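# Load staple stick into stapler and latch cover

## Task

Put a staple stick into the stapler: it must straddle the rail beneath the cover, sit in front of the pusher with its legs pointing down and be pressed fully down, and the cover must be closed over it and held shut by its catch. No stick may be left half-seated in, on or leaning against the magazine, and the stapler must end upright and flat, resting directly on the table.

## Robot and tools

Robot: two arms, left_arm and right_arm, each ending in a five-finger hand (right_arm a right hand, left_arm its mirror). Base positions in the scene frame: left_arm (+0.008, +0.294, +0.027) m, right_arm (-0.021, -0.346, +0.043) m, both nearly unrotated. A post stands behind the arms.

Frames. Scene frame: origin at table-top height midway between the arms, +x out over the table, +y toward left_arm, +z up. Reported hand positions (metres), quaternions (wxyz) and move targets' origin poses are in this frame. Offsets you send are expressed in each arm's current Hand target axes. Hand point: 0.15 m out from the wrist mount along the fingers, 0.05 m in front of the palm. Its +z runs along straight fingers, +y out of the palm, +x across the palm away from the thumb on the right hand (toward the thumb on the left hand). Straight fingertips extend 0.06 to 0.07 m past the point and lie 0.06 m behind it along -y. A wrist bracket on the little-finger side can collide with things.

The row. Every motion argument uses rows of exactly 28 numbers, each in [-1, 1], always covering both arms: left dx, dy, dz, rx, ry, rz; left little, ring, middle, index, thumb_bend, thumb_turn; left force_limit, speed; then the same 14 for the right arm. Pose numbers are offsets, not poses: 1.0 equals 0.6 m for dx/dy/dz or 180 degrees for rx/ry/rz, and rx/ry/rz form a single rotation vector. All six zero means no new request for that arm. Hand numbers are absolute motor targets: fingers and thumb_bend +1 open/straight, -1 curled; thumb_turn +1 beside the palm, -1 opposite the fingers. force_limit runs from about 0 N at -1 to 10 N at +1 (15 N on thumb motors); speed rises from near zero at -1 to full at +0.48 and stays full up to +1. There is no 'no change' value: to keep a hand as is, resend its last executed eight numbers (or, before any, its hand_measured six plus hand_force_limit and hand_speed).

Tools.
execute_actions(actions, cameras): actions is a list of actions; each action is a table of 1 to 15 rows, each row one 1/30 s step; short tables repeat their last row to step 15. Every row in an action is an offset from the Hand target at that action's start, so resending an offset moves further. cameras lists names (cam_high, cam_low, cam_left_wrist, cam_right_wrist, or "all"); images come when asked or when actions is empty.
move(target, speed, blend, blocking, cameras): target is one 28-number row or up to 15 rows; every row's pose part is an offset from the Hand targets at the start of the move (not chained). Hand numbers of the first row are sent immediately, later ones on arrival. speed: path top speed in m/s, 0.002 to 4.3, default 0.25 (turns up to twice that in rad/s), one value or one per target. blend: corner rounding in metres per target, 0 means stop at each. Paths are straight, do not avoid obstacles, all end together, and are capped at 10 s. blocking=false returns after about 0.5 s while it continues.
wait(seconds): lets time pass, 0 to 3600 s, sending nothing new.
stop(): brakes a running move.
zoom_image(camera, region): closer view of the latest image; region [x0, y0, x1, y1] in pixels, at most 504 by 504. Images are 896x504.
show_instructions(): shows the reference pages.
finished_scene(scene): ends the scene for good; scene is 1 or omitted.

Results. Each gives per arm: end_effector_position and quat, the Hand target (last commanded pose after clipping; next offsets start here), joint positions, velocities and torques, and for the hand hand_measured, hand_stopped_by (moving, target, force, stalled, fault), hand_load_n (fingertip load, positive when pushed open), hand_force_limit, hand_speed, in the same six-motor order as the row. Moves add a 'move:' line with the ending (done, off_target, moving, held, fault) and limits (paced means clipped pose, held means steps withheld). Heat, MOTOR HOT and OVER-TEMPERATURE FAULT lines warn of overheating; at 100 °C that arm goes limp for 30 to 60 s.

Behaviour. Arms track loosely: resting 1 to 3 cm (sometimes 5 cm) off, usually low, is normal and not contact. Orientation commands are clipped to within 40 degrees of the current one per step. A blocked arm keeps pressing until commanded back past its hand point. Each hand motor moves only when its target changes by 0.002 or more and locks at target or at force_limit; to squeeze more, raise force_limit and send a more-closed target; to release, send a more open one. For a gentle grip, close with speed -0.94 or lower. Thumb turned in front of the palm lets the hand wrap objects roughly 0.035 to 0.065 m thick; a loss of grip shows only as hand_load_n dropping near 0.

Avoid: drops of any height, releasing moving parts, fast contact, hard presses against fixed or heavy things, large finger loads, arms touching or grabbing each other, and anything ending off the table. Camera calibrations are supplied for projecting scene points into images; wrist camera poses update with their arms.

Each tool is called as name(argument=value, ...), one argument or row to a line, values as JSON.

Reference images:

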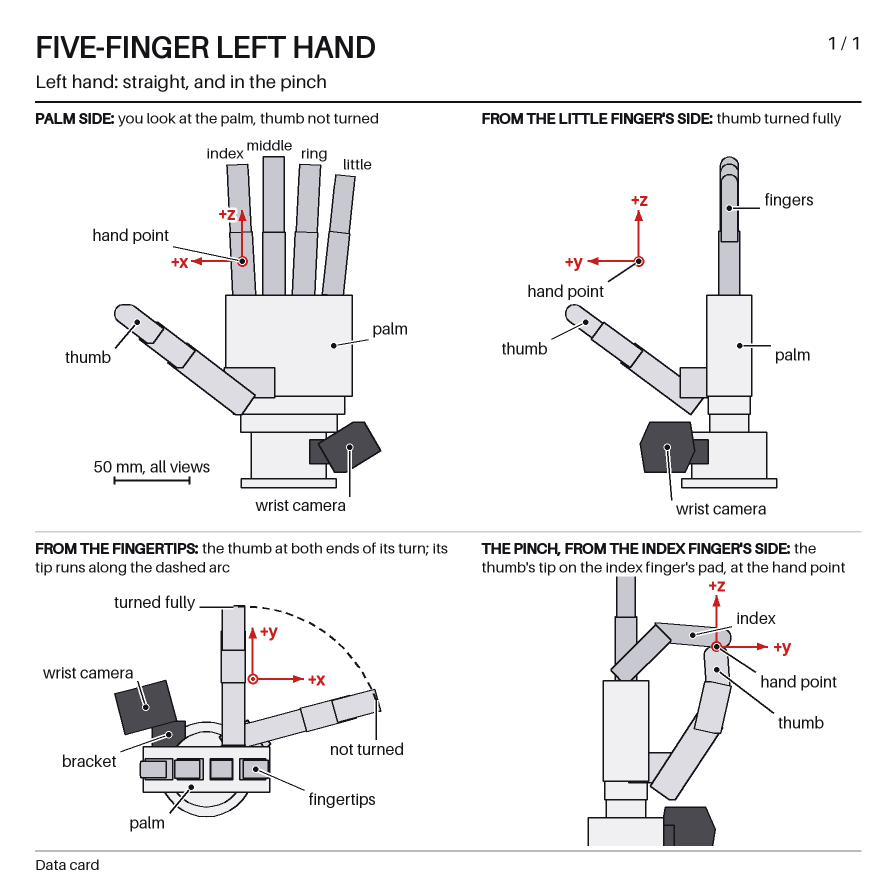

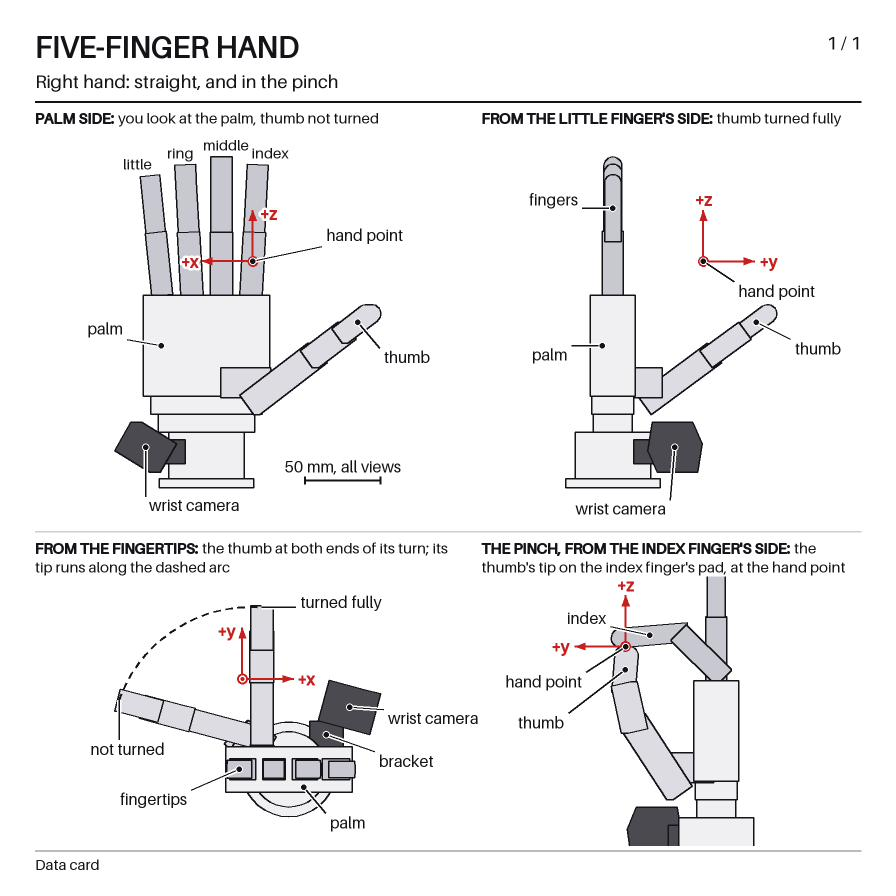

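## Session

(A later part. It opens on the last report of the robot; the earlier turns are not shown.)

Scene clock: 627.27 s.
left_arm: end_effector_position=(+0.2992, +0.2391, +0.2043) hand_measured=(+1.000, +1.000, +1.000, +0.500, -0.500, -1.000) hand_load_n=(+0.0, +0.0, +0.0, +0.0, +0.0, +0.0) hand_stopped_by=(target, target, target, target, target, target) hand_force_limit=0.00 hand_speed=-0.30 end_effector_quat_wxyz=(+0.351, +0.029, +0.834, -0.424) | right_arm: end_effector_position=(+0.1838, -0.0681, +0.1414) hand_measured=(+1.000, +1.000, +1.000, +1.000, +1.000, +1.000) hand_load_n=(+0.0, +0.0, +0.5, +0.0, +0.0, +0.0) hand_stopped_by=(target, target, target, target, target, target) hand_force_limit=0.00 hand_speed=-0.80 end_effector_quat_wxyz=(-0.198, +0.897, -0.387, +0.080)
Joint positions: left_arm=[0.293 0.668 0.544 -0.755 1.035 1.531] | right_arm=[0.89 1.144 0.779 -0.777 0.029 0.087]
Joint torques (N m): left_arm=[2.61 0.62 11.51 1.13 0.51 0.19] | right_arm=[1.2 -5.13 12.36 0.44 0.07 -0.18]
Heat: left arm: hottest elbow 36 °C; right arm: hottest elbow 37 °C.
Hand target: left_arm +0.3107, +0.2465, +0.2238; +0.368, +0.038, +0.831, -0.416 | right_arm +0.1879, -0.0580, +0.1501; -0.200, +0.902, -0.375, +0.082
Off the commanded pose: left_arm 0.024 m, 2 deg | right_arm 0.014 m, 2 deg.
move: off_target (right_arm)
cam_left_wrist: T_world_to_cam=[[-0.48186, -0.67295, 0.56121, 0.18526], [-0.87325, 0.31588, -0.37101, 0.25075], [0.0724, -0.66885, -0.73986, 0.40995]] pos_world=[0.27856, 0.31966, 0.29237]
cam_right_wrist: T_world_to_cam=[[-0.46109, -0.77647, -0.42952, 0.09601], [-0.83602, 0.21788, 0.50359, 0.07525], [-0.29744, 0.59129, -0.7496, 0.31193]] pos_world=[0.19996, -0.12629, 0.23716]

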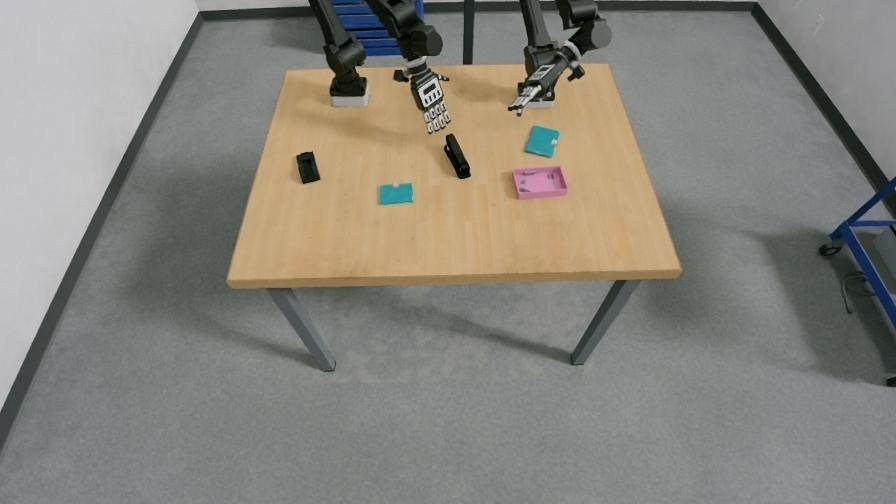

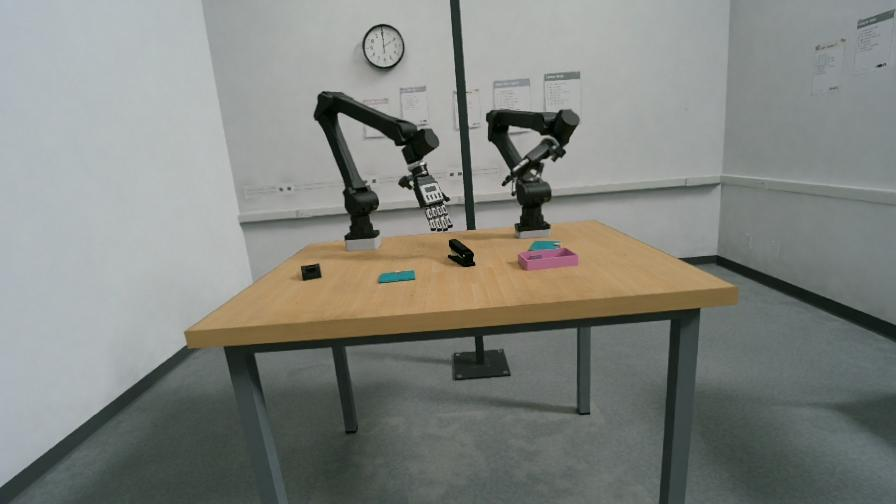

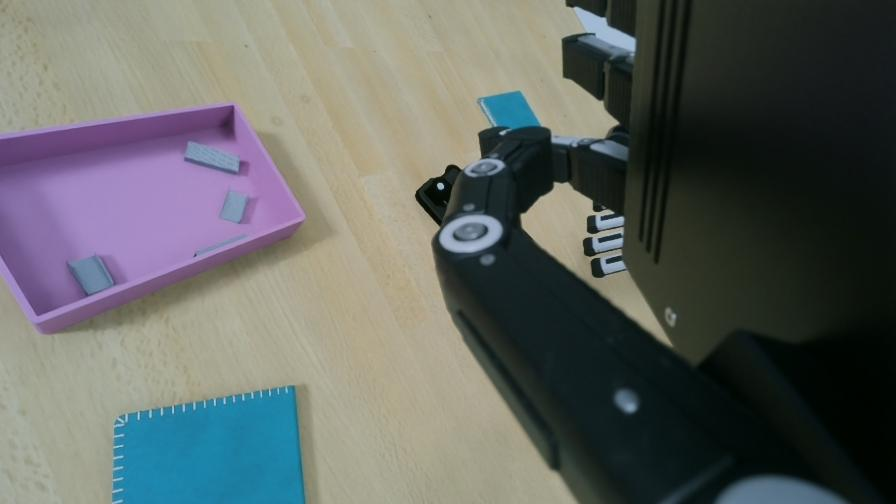

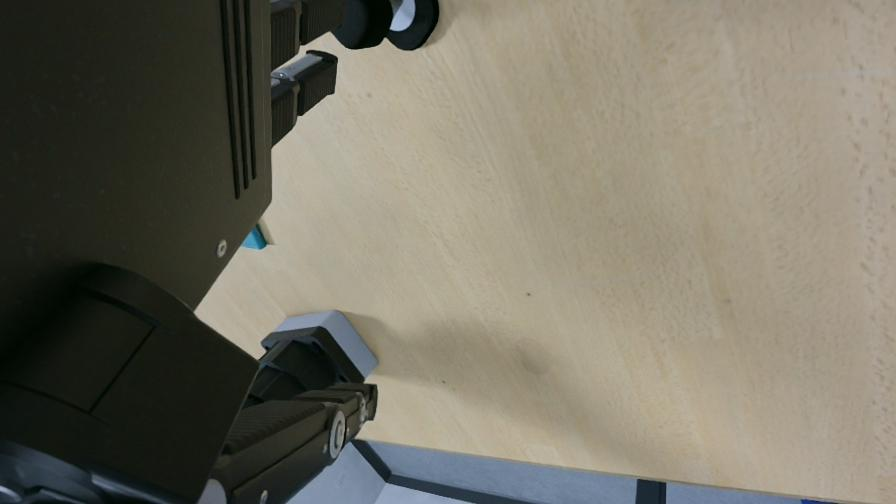

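move(
  target=[0,0,0,0,0,0,1,1,1,0.5,-0.5,-1,0,-0.3,-0.0342,-0.0198,0.0607,0,0,0,1,1,1,1,1,1,0,-0.8],
  speed=0.08,
  cameras=["cam_low","cam_high","cam_right_wrist"],
)

zoom_image(
  camera="cam_low",
  region=[400, 190, 500, 280],
)

zoom_image(
  camera="cam_high",
  region=[400, 90, 500, 190],
)

Scene clock: 630.63 s.
left_arm: end_effector_position=(+0.2992, +0.2391, +0.2043) hand_measured=(+1.000, +1.000, +1.000, +0.500, -0.500, -1.000) hand_load_n=(+0.0, -0.5, +0.0, +0.0, +0.0, +0.0) hand_stopped_by=(target, target, target, target, target, target) hand_force_limit=0.00 hand_speed=-0.30 end_effector_quat_wxyz=(+0.351, +0.029, +0.834, -0.424) | right_arm: end_effector_position=(+0.1857, -0.0422, +0.1155) hand_measured=(+1.000, +1.000, +1.000, +1.000, +1.000, +1.000) hand_load_n=(+0.0, +0.0, +0.0, +0.0, +0.0, +0.0) hand_stopped_by=(target, target, target, target, target, target) hand_force_limit=0.00 hand_speed=-0.80 end_effector_quat_wxyz=(-0.187, +0.904, -0.376, +0.080)
Joint positions: left_arm=[0.293 0.668 0.544 -0.755 1.035 1.531] | right_arm=[0.942 1.255 0.798 -0.707 0.05 0.106]
Joint torques (N m): left_arm=[3.02 0.26 11.45 1.16 0.5 0.19] | right_arm=[1.61 -6.77 11.54 1.58 0.07 0.1]
Heat: left arm: hottest elbow 36 °C; right arm: hottest elbow 37 °C.
Hand target: left_arm +0.3107, +0.2465, +0.2238; +0.368, +0.038, +0.831, -0.416 | right_arm +0.1920, -0.0250, +0.1221; -0.200, +0.902, -0.375, +0.082
Off the commanded pose: left_arm 0.024 m, 2 deg | right_arm 0.019 m, 2 deg.
move: off_target (right_arm)
cam_right_wrist: T_world_to_cam=[[-0.44354, -0.79807, -0.40787, 0.09923], [-0.83886, 0.20942, 0.50245, 0.08453], [-0.31557, 0.565, -0.76235, 0.28144]] pos_world=[0.20374, -0.09753, 0.21255]
Images, in order (width x height): cam_high 896x504, cam_low 896x504, cam_right_wrist 896x504.

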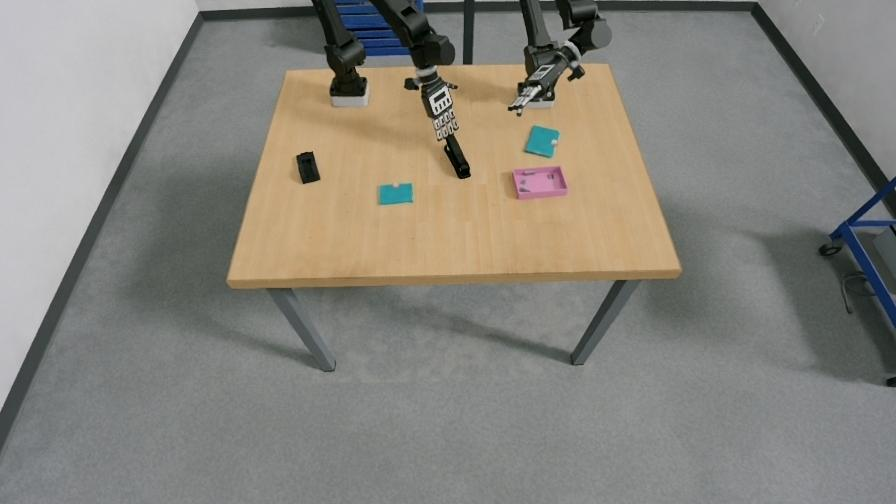

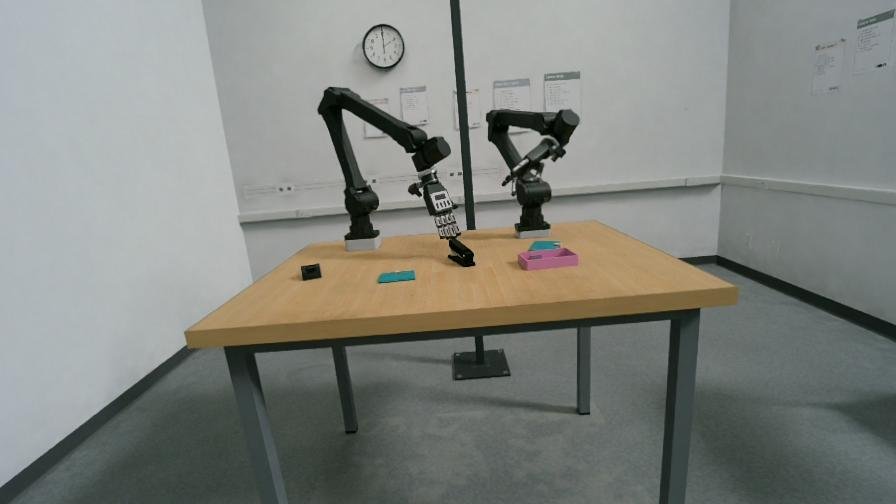

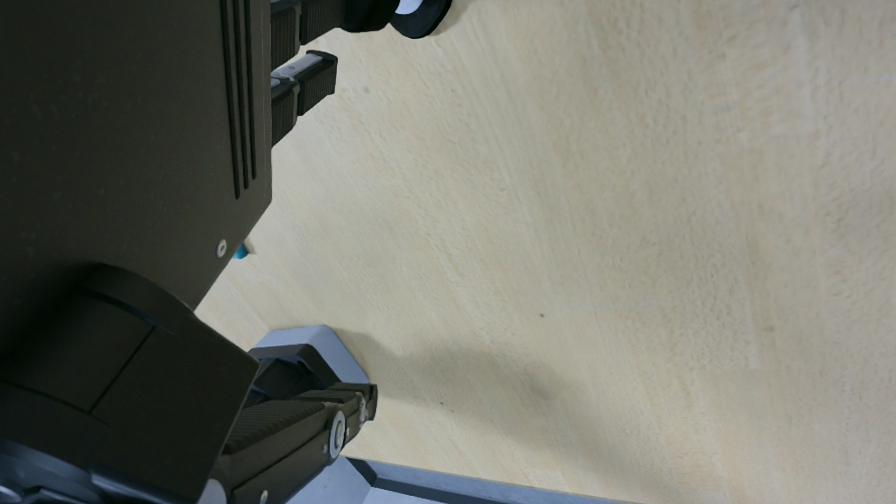

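Scaled by 5.040.

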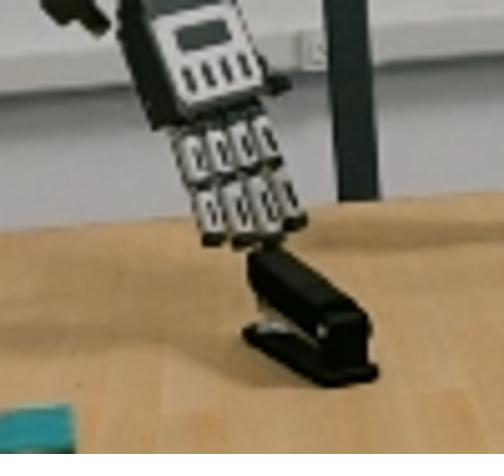

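Scaled by 5.040.

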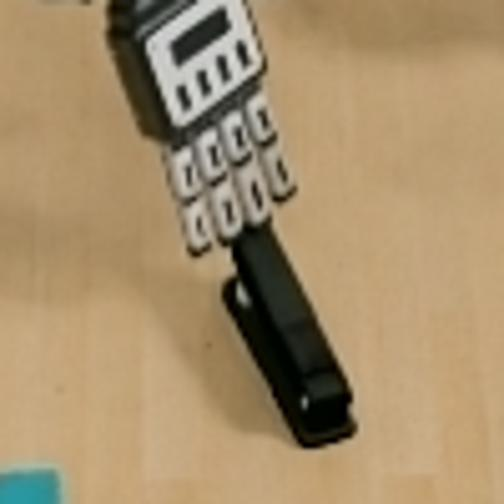

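move(
  target=[0,0,0,0,0,0,1,1,1,0.5,-0.5,-1,0,-0.3,0,0.0085,0.0181,0,0,0,1,1,1,1,1,1,0,-0.8],
  speed=0.04,
  cameras=["cam_low","cam_high","cam_right_wrist"],
)

zoom_image(
  camera="cam_low",
  region=[400, 190, 500, 280],
)

zoom_image(
  camera="cam_high",
  region=[400, 90, 500, 190],
)

Scene clock: 631.90 s.
left_arm: end_effector_position=(+0.2992, +0.2391, +0.2043) hand_measured=(+1.000, +1.000, +1.000, +0.500, -0.500, -1.000) hand_load_n=(+0.0, +0.0, +0.0, +0.0, +0.5, +0.5) hand_stopped_by=(target, target, target, target, target, target) hand_force_limit=0.00 hand_speed=-0.30 end_effector_quat_wxyz=(+0.351, +0.029, +0.834, -0.424) | right_arm: end_effector_position=(+0.1913, -0.0353, +0.1129) hand_measured=(+1.000, +1.000, +1.000, +1.000, +1.000, +1.000) hand_load_n=(+0.0, +0.0, -0.5, +0.0, +0.0, +0.0) hand_stopped_by=(target, target, target, target, target, target) hand_force_limit=0.00 hand_speed=-0.80 end_effector_quat_wxyz=(-0.197, +0.902, -0.375, +0.083)
Joint positions: left_arm=[0.293 0.668 0.544 -0.755 1.035 1.531] | right_arm=[0.942 1.268 0.798 -0.671 0.051 0.107]
Joint torques (N m): left_arm=[2.73 0.62 11.52 1.2 0.51 0.19] | right_arm=[1.61 -6.53 9.85 1.73 0.06 0.1]
Heat: left arm: hottest elbow 36 °C; right arm: hottest elbow 37 °C.
Hand target: left_arm +0.3107, +0.2465, +0.2238; +0.368, +0.038, +0.831, -0.416 | right_arm +0.1920, -0.0251, +0.1100; -0.200, +0.902, -0.375, +0.082
Off the commanded pose: left_arm 0.024 m, 2 deg | right_arm 0.011 m, 0 deg.
move: off_target (right_arm)
cam_right_wrist: T_world_to_cam=[[-0.43803, -0.79054, -0.42799, 0.10765], [-0.84579, 0.20111, 0.49417, 0.09109], [-0.30459, 0.57845, -0.75672, 0.27501]] pos_world=[0.20796, -0.0923, 0.20916]
Images, in order (width x height): cam_high 896x504, cam_low 896x504, cam_right_wrist 896x504.

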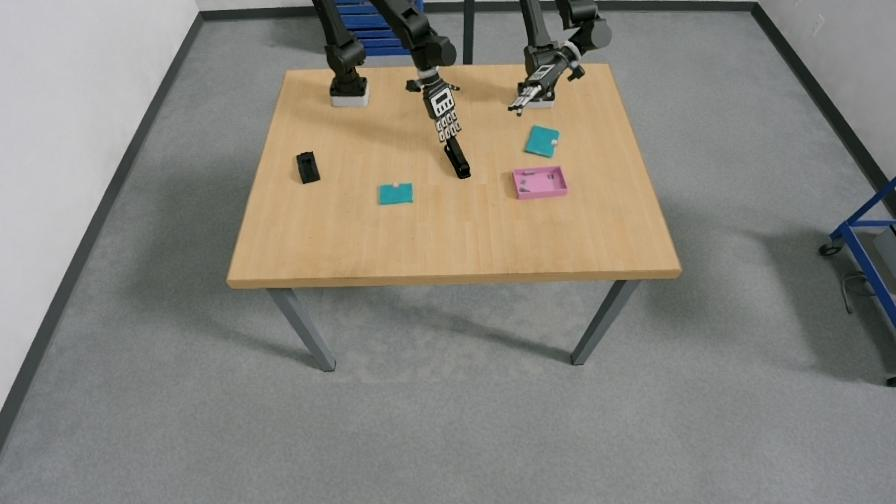

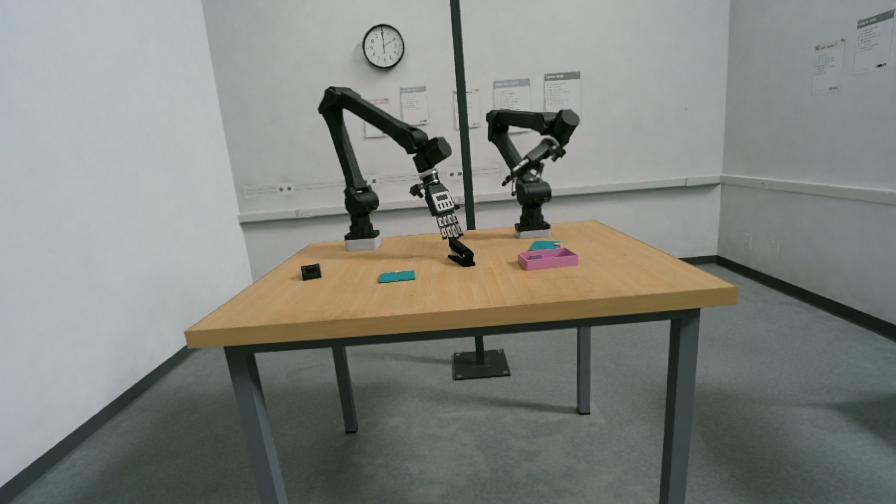

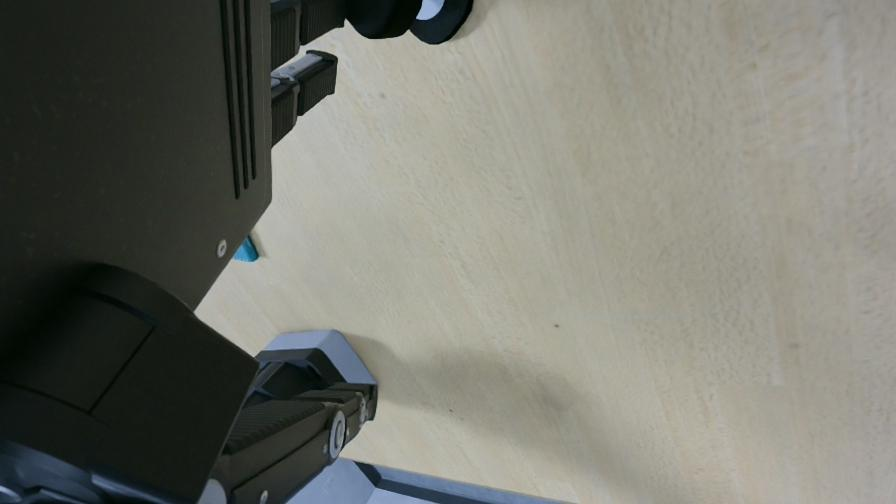

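Scaled by 5.040.

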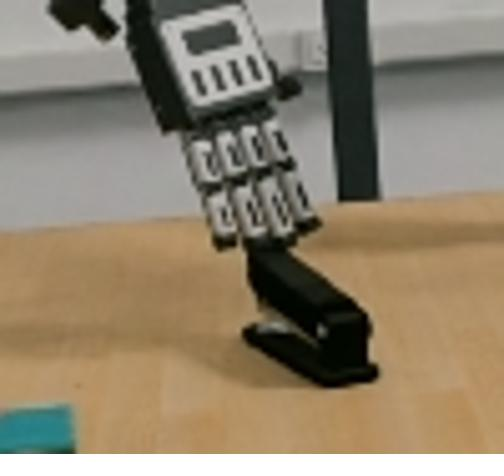

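Scaled by 5.040.

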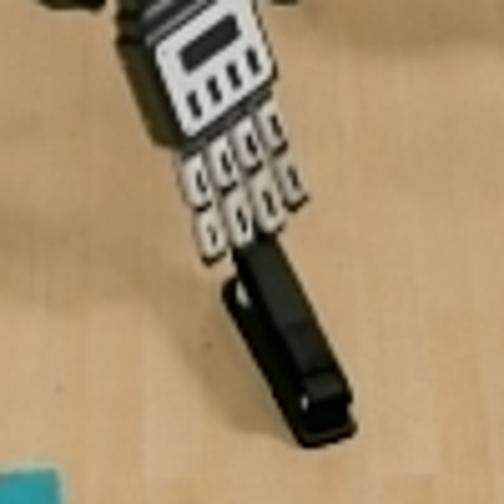

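move(
  target=[0,0,0,0,0,0,1,1,1,0.5,-0.5,-1,0,-0.3,0,0.0106,0.0227,0,0,0,1,1,1,1,1,1,0,-0.8],
  speed=0.04,
  cameras=["cam_low","cam_high"],
)

zoom_image(
  camera="cam_low",
  region=[400, 190, 500, 280],
)

zoom_image(
  camera="cam_high",
  region=[400, 90, 500, 190],
)

Scene clock: 633.20 s.
left_arm: end_effector_position=(+0.2992, +0.2391, +0.2043) hand_measured=(+1.000, +1.000, +1.000, +0.500, -0.500, -1.000) hand_load_n=(-0.5, +0.0, +0.0, +0.0, +0.0, +0.0) hand_stopped_by=(target, target, target, target, target, target) hand_force_limit=0.00 hand_speed=-0.30 end_effector_quat_wxyz=(+0.351, +0.029, +0.834, -0.424) | right_arm: end_effector_position=(+0.1983, -0.0266, +0.1077) hand_measured=(+1.000, +1.000, +1.000, +1.000, +1.000, +1.000) hand_load_n=(+0.0, +0.0, +0.0, -0.5, +0.0, +0.0) hand_stopped_by=(target, target, target, target, target, target) hand_force_limit=0.00 hand_speed=-0.80 end_effector_quat_wxyz=(-0.210, +0.899, -0.374, +0.087)
Joint positions: left_arm=[0.293 0.668 0.544 -0.755 1.035 1.531] | right_arm=[0.942 1.289 0.795 -0.62 0.051 0.107]
Joint torques (N m): left_arm=[2.9 0.73 11.51 1.18 0.51 0.2] | right_arm=[1.38 -6.3 8.08 1.54 0.06 0.1]
Heat: left arm: hottest elbow 36 °C; right arm: hottest elbow 37 °C.
Hand target: left_arm +0.3107, +0.2465, +0.2238; +0.368, +0.038, +0.831, -0.416 | right_arm +0.1921, -0.0250, +0.0950; -0.200, +0.902, -0.375, +0.082
Off the commanded pose: left_arm 0.024 m, 2 deg | right_arm 0.014 m, 1 deg.
move: off_target (right_arm)
Images, in order (width x height): cam_high 896x504, cam_low 896x504.

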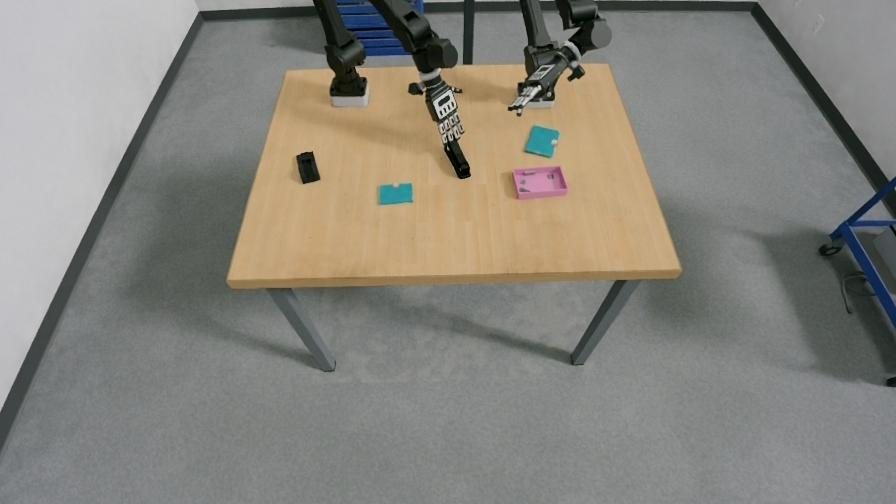

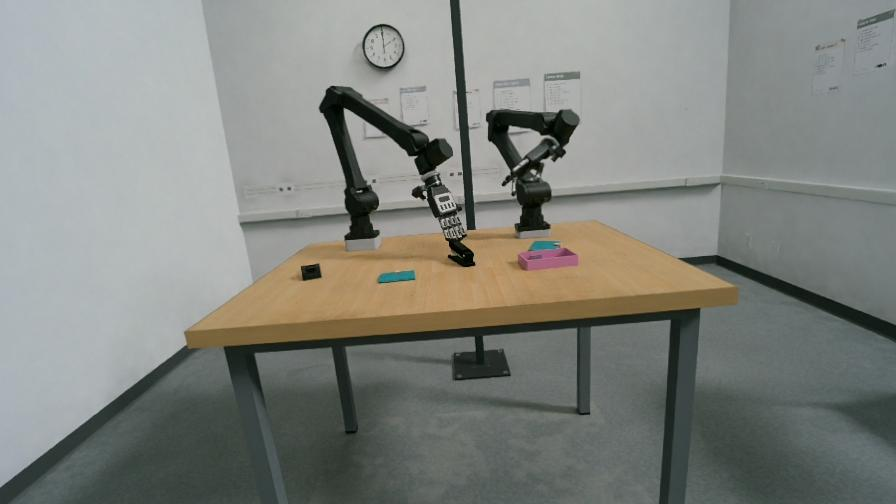

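Scaled by 5.040.

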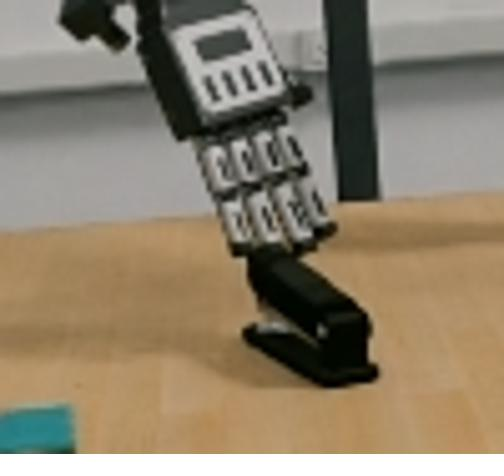

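Scaled by 5.040.

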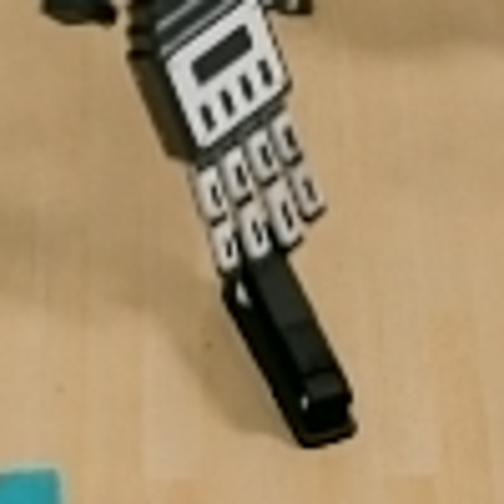

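move(
  target=[0,0,0,0,0,0,1,1,1,0.5,-0.5,-1,0,-0.3,0.0037,0.0263,0.0098,0,0,0,1,1,1,1,1,1,0,-0.8],
  speed=0.04,
  cameras=["cam_low","cam_high"],
)

zoom_image(
  camera="cam_low",
  region=[400, 190, 500, 280],
)

zoom_image(
  camera="cam_high",
  region=[400, 90, 500, 190],
)

Scene clock: 634.50 s.
left_arm: end_effector_position=(+0.2992, +0.2391, +0.2043) hand_measured=(+1.000, +1.000, +1.000, +0.500, -0.500, -1.000) hand_load_n=(+0.0, +0.0, -0.5, +0.0, +0.0, +0.5) hand_stopped_by=(target, target, target, target, target, target) hand_force_limit=0.00 hand_speed=-0.30 end_effector_quat_wxyz=(+0.351, +0.029, +0.834, -0.424) | right_arm: end_effector_position=(+0.1969, -0.0263, +0.1012) hand_measured=(+1.000, +1.000, +1.000, +1.000, +1.000, +1.000) hand_load_n=(+0.0, +0.0, +0.0, +0.0, +0.0, +0.0) hand_stopped_by=(target, target, target, target, target, target) hand_force_limit=0.00 hand_speed=-0.80 end_effector_quat_wxyz=(-0.222, +0.897, -0.372, +0.089)
Joint positions: left_arm=[0.293 0.668 0.544 -0.755 1.035 1.531] | right_arm=[0.944 1.282 0.765 -0.573 0.05 0.107]
Joint torques (N m): left_arm=[2.73 0.62 11.49 1.22 0.51 0.17] | right_arm=[0.91 -6.83 6.63 1.07 0.09 0.08]
Heat: left arm: hottest elbow 36 °C; right arm: hottest elbow 37 °C.
Hand target: left_arm +0.3107, +0.2465, +0.2238; +0.368, +0.038, +0.831, -0.416 | right_arm +0.1852, -0.0349, +0.0830; -0.200, +0.902, -0.375, +0.082
Off the commanded pose: left_arm 0.024 m, 2 deg | right_arm 0.023 m, 3 deg.
move: off_target (right_arm)
Images, in order (width x height): cam_high 896x504, cam_low 896x504.

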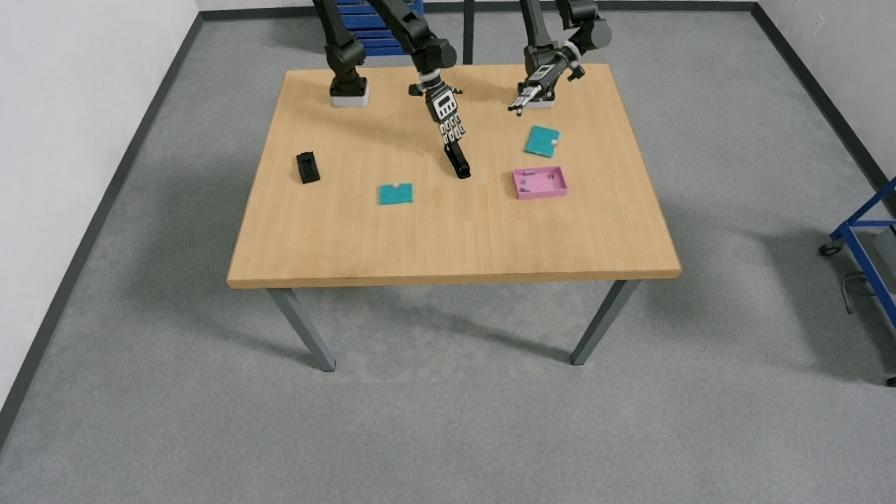

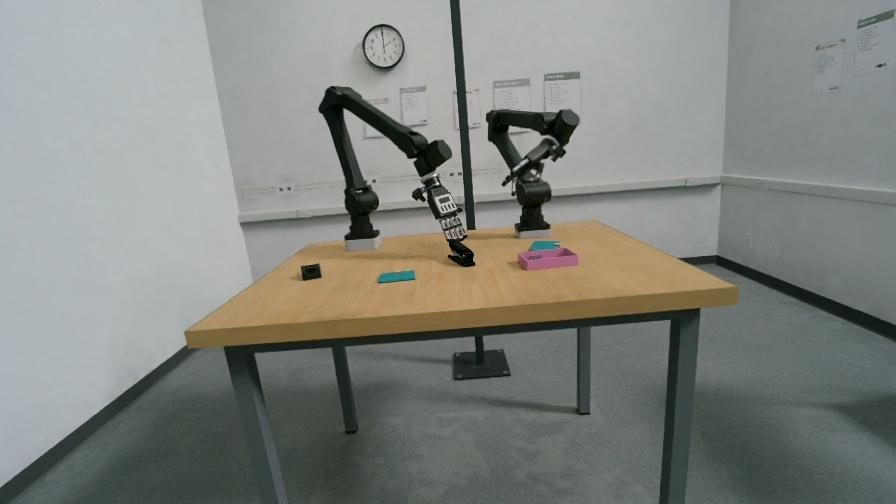

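Scaled by 5.040.

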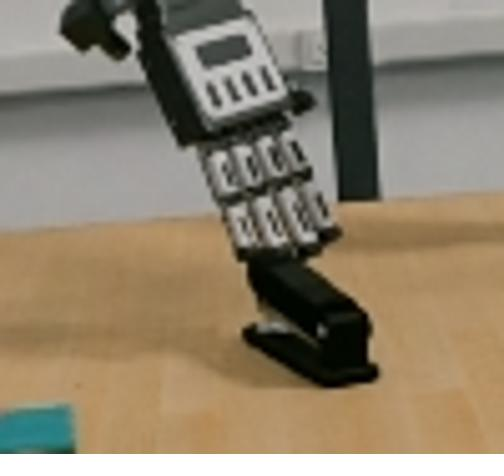

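Scaled by 5.040.

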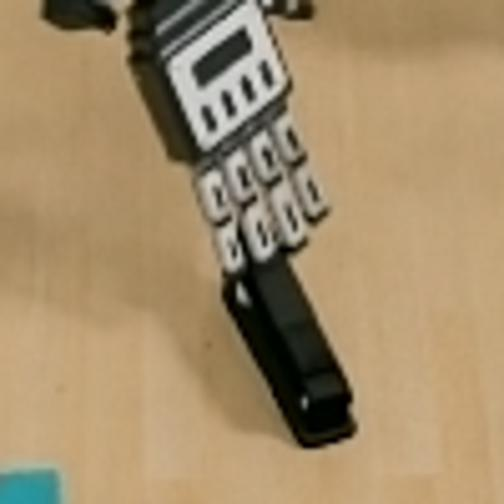

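move(
  target=[0,0,0,0,0,0,1,1,1,0.5,-0.5,-1,0,-0.3,0.0012,0.0145,0.0153,0,0,0,1,1,1,1,1,1,0,-0.8],
  speed=0.04,
  cameras=["cam_low","cam_high"],
)

zoom_image(
  camera="cam_low",
  region=[400, 190, 500, 280],
)

Scene clock: 635.50 s.
left_arm: end_effector_position=(+0.2992, +0.2391, +0.2043) hand_measured=(+1.000, +1.000, +1.000, +0.500, -0.500, -1.000) hand_load_n=(+0.0, +0.0, +0.0, +0.0, +0.0, +0.5) hand_stopped_by=(target, target, target, target, target, target) hand_force_limit=0.00 hand_speed=-0.30 end_effector_quat_wxyz=(+0.351, +0.029, +0.834, -0.424) | right_arm: end_effector_position=(+0.1963, -0.0270, +0.0987) hand_measured=(+1.000, +1.000, +1.000, +1.000, +1.000, +1.000) hand_load_n=(+0.0, +0.0, +0.0, +0.0, +0.0, +0.0) hand_stopped_by=(target, target, target, target, target, target) hand_force_limit=0.00 hand_speed=-0.80 end_effector_quat_wxyz=(-0.231, +0.895, -0.372, +0.092)
Joint positions: left_arm=[0.293 0.668 0.544 -0.755 1.035 1.531] | right_arm=[0.944 1.271 0.743 -0.542 0.05 0.107]
Joint torques (N m): left_arm=[2.55 0.56 11.47 1.21 0.53 0.19] | right_arm=[1.08 -4.95 6.04 1.25 0.08 0.05]
Heat: left arm: hottest elbow 37 °C; right arm: hottest elbow 37 °C.
Hand target: left_arm +0.3107, +0.2465, +0.2238; +0.368, +0.038, +0.831, -0.416 | right_arm +0.1828, -0.0382, +0.0711; -0.200, +0.902, -0.375, +0.082
Off the commanded pose: left_arm 0.024 m, 2 deg | right_arm 0.033 m, 4 deg.
move: off_target (right_arm)
Images, in order (width x height): cam_high 896x504, cam_low 896x504.

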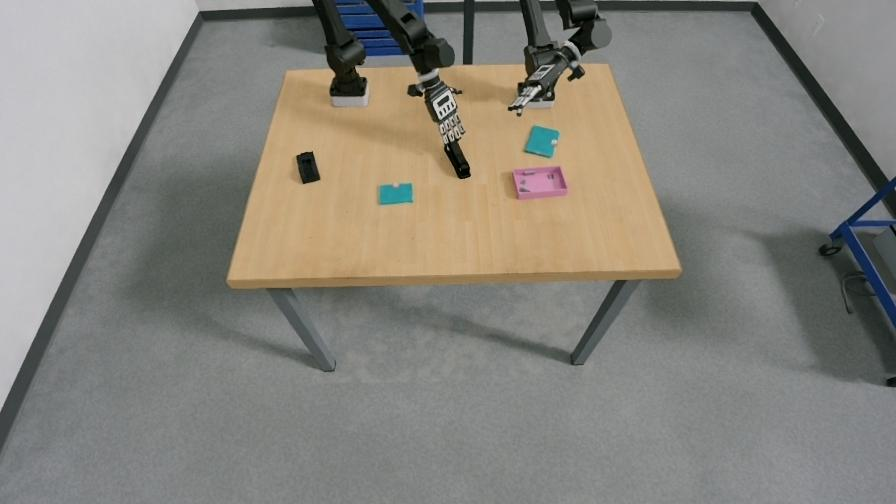

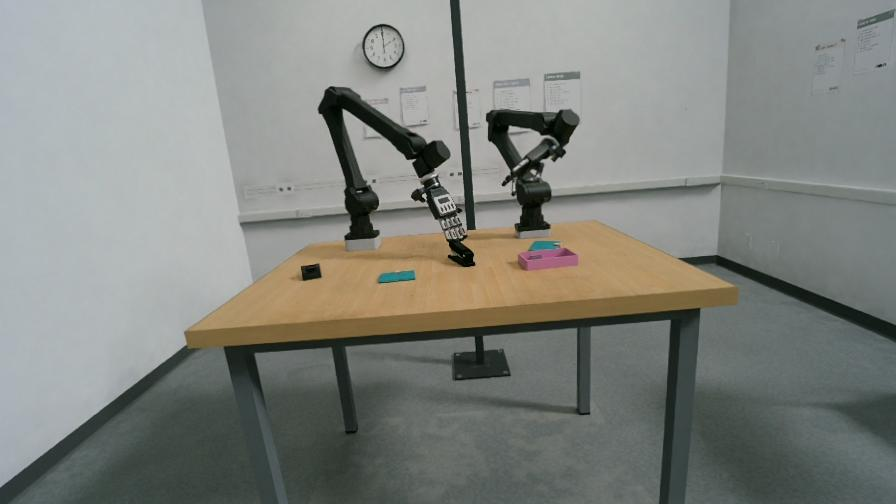

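Scaled by 5.040.

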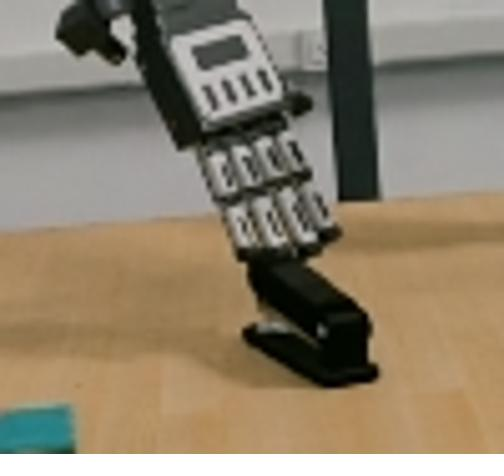

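move(
  target=[0,0,0,0,0,0,1,1,1,0.5,-0.5,-1,0,-0.3,0.0007,0.0143,0.0212,0,0,0,1,1,1,1,1,1,0,-0.8],
  speed=0.04,
  cameras=["cam_low","cam_high"],
)

zoom_image(
  camera="cam_low",
  region=[400, 190, 500, 280],
)

zoom_image(
  camera="cam_high",
  region=[400, 90, 500, 190],
)

Scene clock: 636.47 s.
left_arm: end_effector_position=(+0.2992, +0.2391, +0.2043) hand_measured=(+1.000, +1.000, +1.000, +0.500, -0.500, -1.000) hand_load_n=(+0.0, +0.0, +0.0, +0.0, +0.0, +0.0) hand_stopped_by=(target, target, target, target, target, target) hand_force_limit=0.00 hand_speed=-0.30 end_effector_quat_wxyz=(+0.351, +0.029, +0.834, -0.424) | right_arm: end_effector_position=(+0.1973, -0.0258, +0.0950) hand_measured=(+1.000, +1.000, +1.000, +1.000, +1.000, +1.000) hand_load_n=(+0.0, +0.0, +0.0, +0.0, +0.0, +0.0) hand_stopped_by=(target, target, target, target, target, target) hand_force_limit=0.00 hand_speed=-0.80 end_effector_quat_wxyz=(-0.243, +0.891, -0.371, +0.095)
Joint positions: left_arm=[0.293 0.668 0.544 -0.755 1.035 1.531] | right_arm=[0.944 1.266 0.721 -0.499 0.05 0.107]
Joint torques (N m): left_arm=[2.37 0.62 11.49 1.2 0.52 0.19] | right_arm=[1.03 -2.84 5.49 1.42 0.07 0.04]
Heat: left arm: hottest elbow 37 °C; right arm: hottest elbow 37 °C.
Hand target: left_arm +0.3107, +0.2465, +0.2238; +0.368, +0.038, +0.831, -0.416 | right_arm +0.1814, -0.0401, +0.0559; -0.200, +0.902, -0.375, +0.082
Off the commanded pose: left_arm 0.024 m, 2 deg | right_arm 0.045 m, 5 deg.
move: off_target (right_arm)
Images, in order (width x height): cam_high 896x504, cam_low 896x504.

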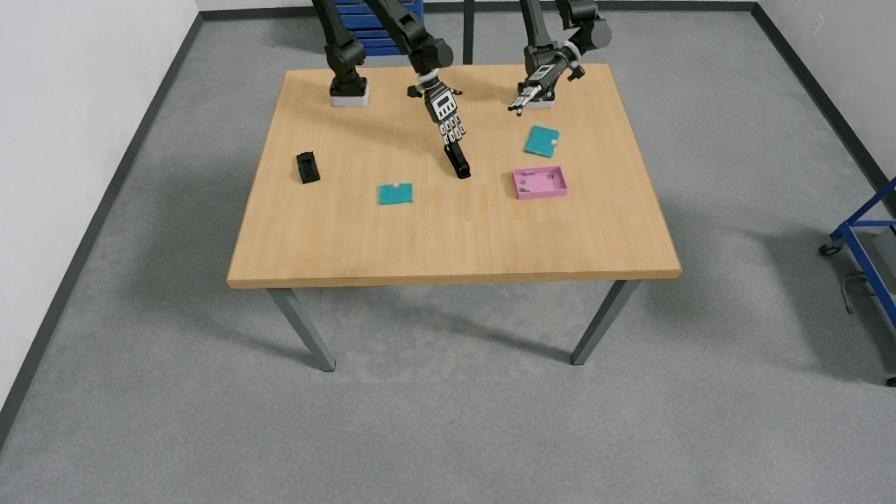

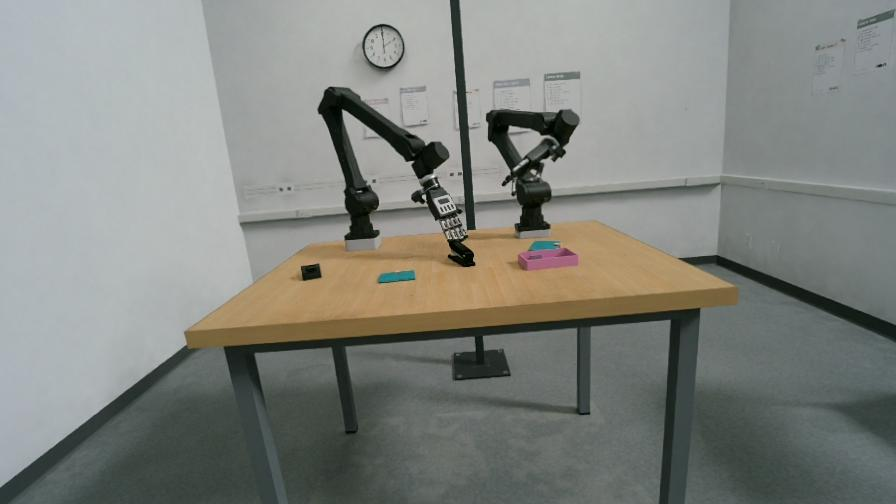

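Scaled by 5.040.

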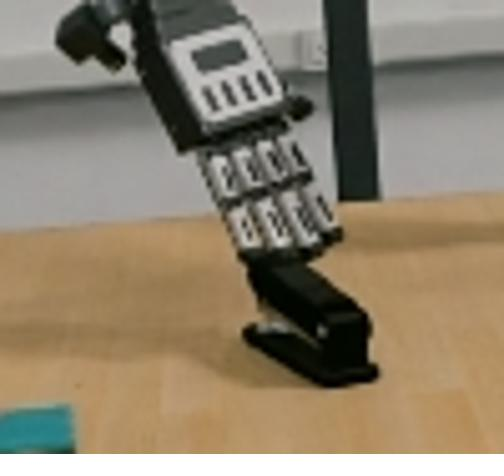

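Scaled by 5.040.

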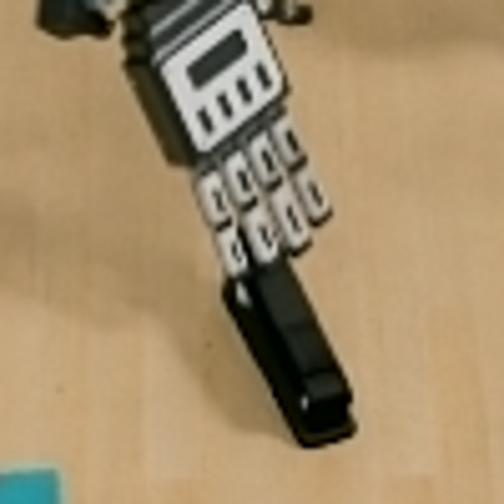

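move(
  target=[0,0,0,0,0,0,1,1,1,0.5,-0.5,-1,0,-0.3,0.0010,0.0148,0.0207,0,0,0,1,1,1,1,1,1,0,-0.8],
  speed=0.04,
  cameras=["cam_low"],
)

zoom_image(
  camera="cam_low",
  region=[400, 190, 500, 280],
)

Scene clock: 637.87 s.
left_arm: end_effector_position=(+0.2992, +0.2391, +0.2043) hand_measured=(+1.000, +1.000, +1.000, +0.500, -0.500, -1.000) hand_load_n=(+0.0, +0.0, +0.0, +0.0, +0.0, +0.5) hand_stopped_by=(target, target, target, target, target, target) hand_force_limit=0.00 hand_speed=-0.30 end_effector_quat_wxyz=(+0.351, +0.029, +0.834, -0.424) | right_arm: end_effector_position=(+0.2020, -0.0204, +0.0899) hand_measured=(+1.000, +1.000, +1.000, +1.000, +1.000, +1.000) hand_load_n=(+0.0, +0.0, +0.0, +0.0, +0.0, -0.5) hand_stopped_by=(target, target, target, target, target, target) hand_force_limit=0.00 hand_speed=-0.80 end_effector_quat_wxyz=(-0.261, +0.886, -0.369, +0.101)
Joint positions: left_arm=[0.293 0.668 0.544 -0.755 1.035 1.531] | right_arm=[0.944 1.272 0.699 -0.431 0.052 0.107]
Joint torques (N m): left_arm=[2.61 0.56 11.52 1.17 0.51 0.19] | right_arm=[0.73 -1.9 4.96 0.47 0.01 0.04]
Heat: left arm: hottest elbow 37 °C; right arm: hottest elbow 37 °C.
Hand target: left_arm +0.3107, +0.2465, +0.2238; +0.368, +0.038, +0.831, -0.416 | right_arm +0.1798, -0.0425, +0.0409; -0.200, +0.902, -0.375, +0.082
Off the commanded pose: left_arm 0.024 m, 2 deg | right_arm 0.058 m, 8 deg.
move: off_target (right_arm)

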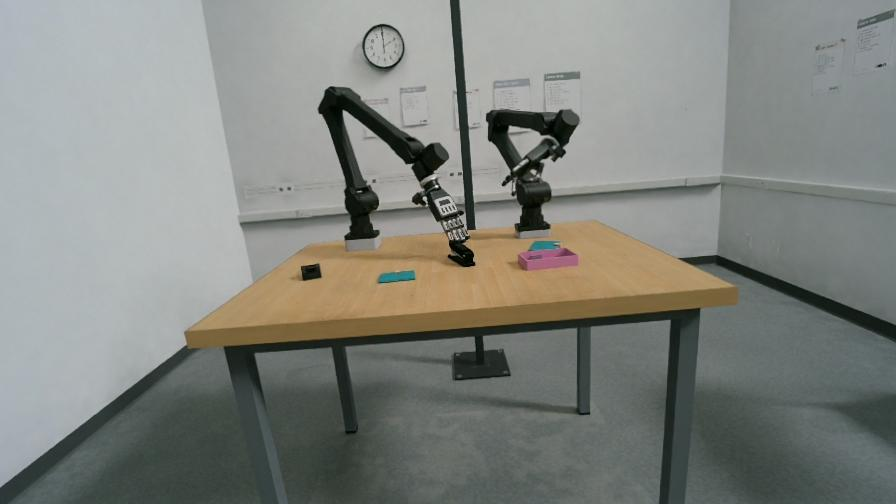

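Scaled by 5.040.

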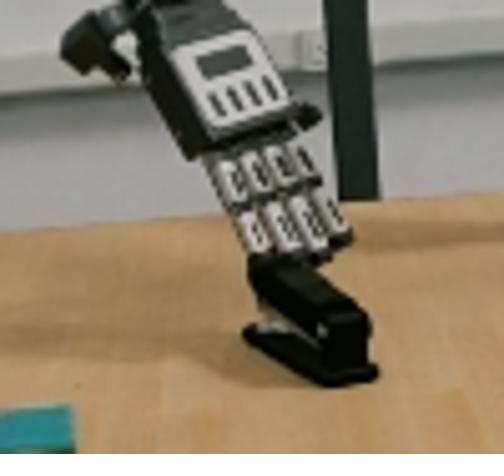

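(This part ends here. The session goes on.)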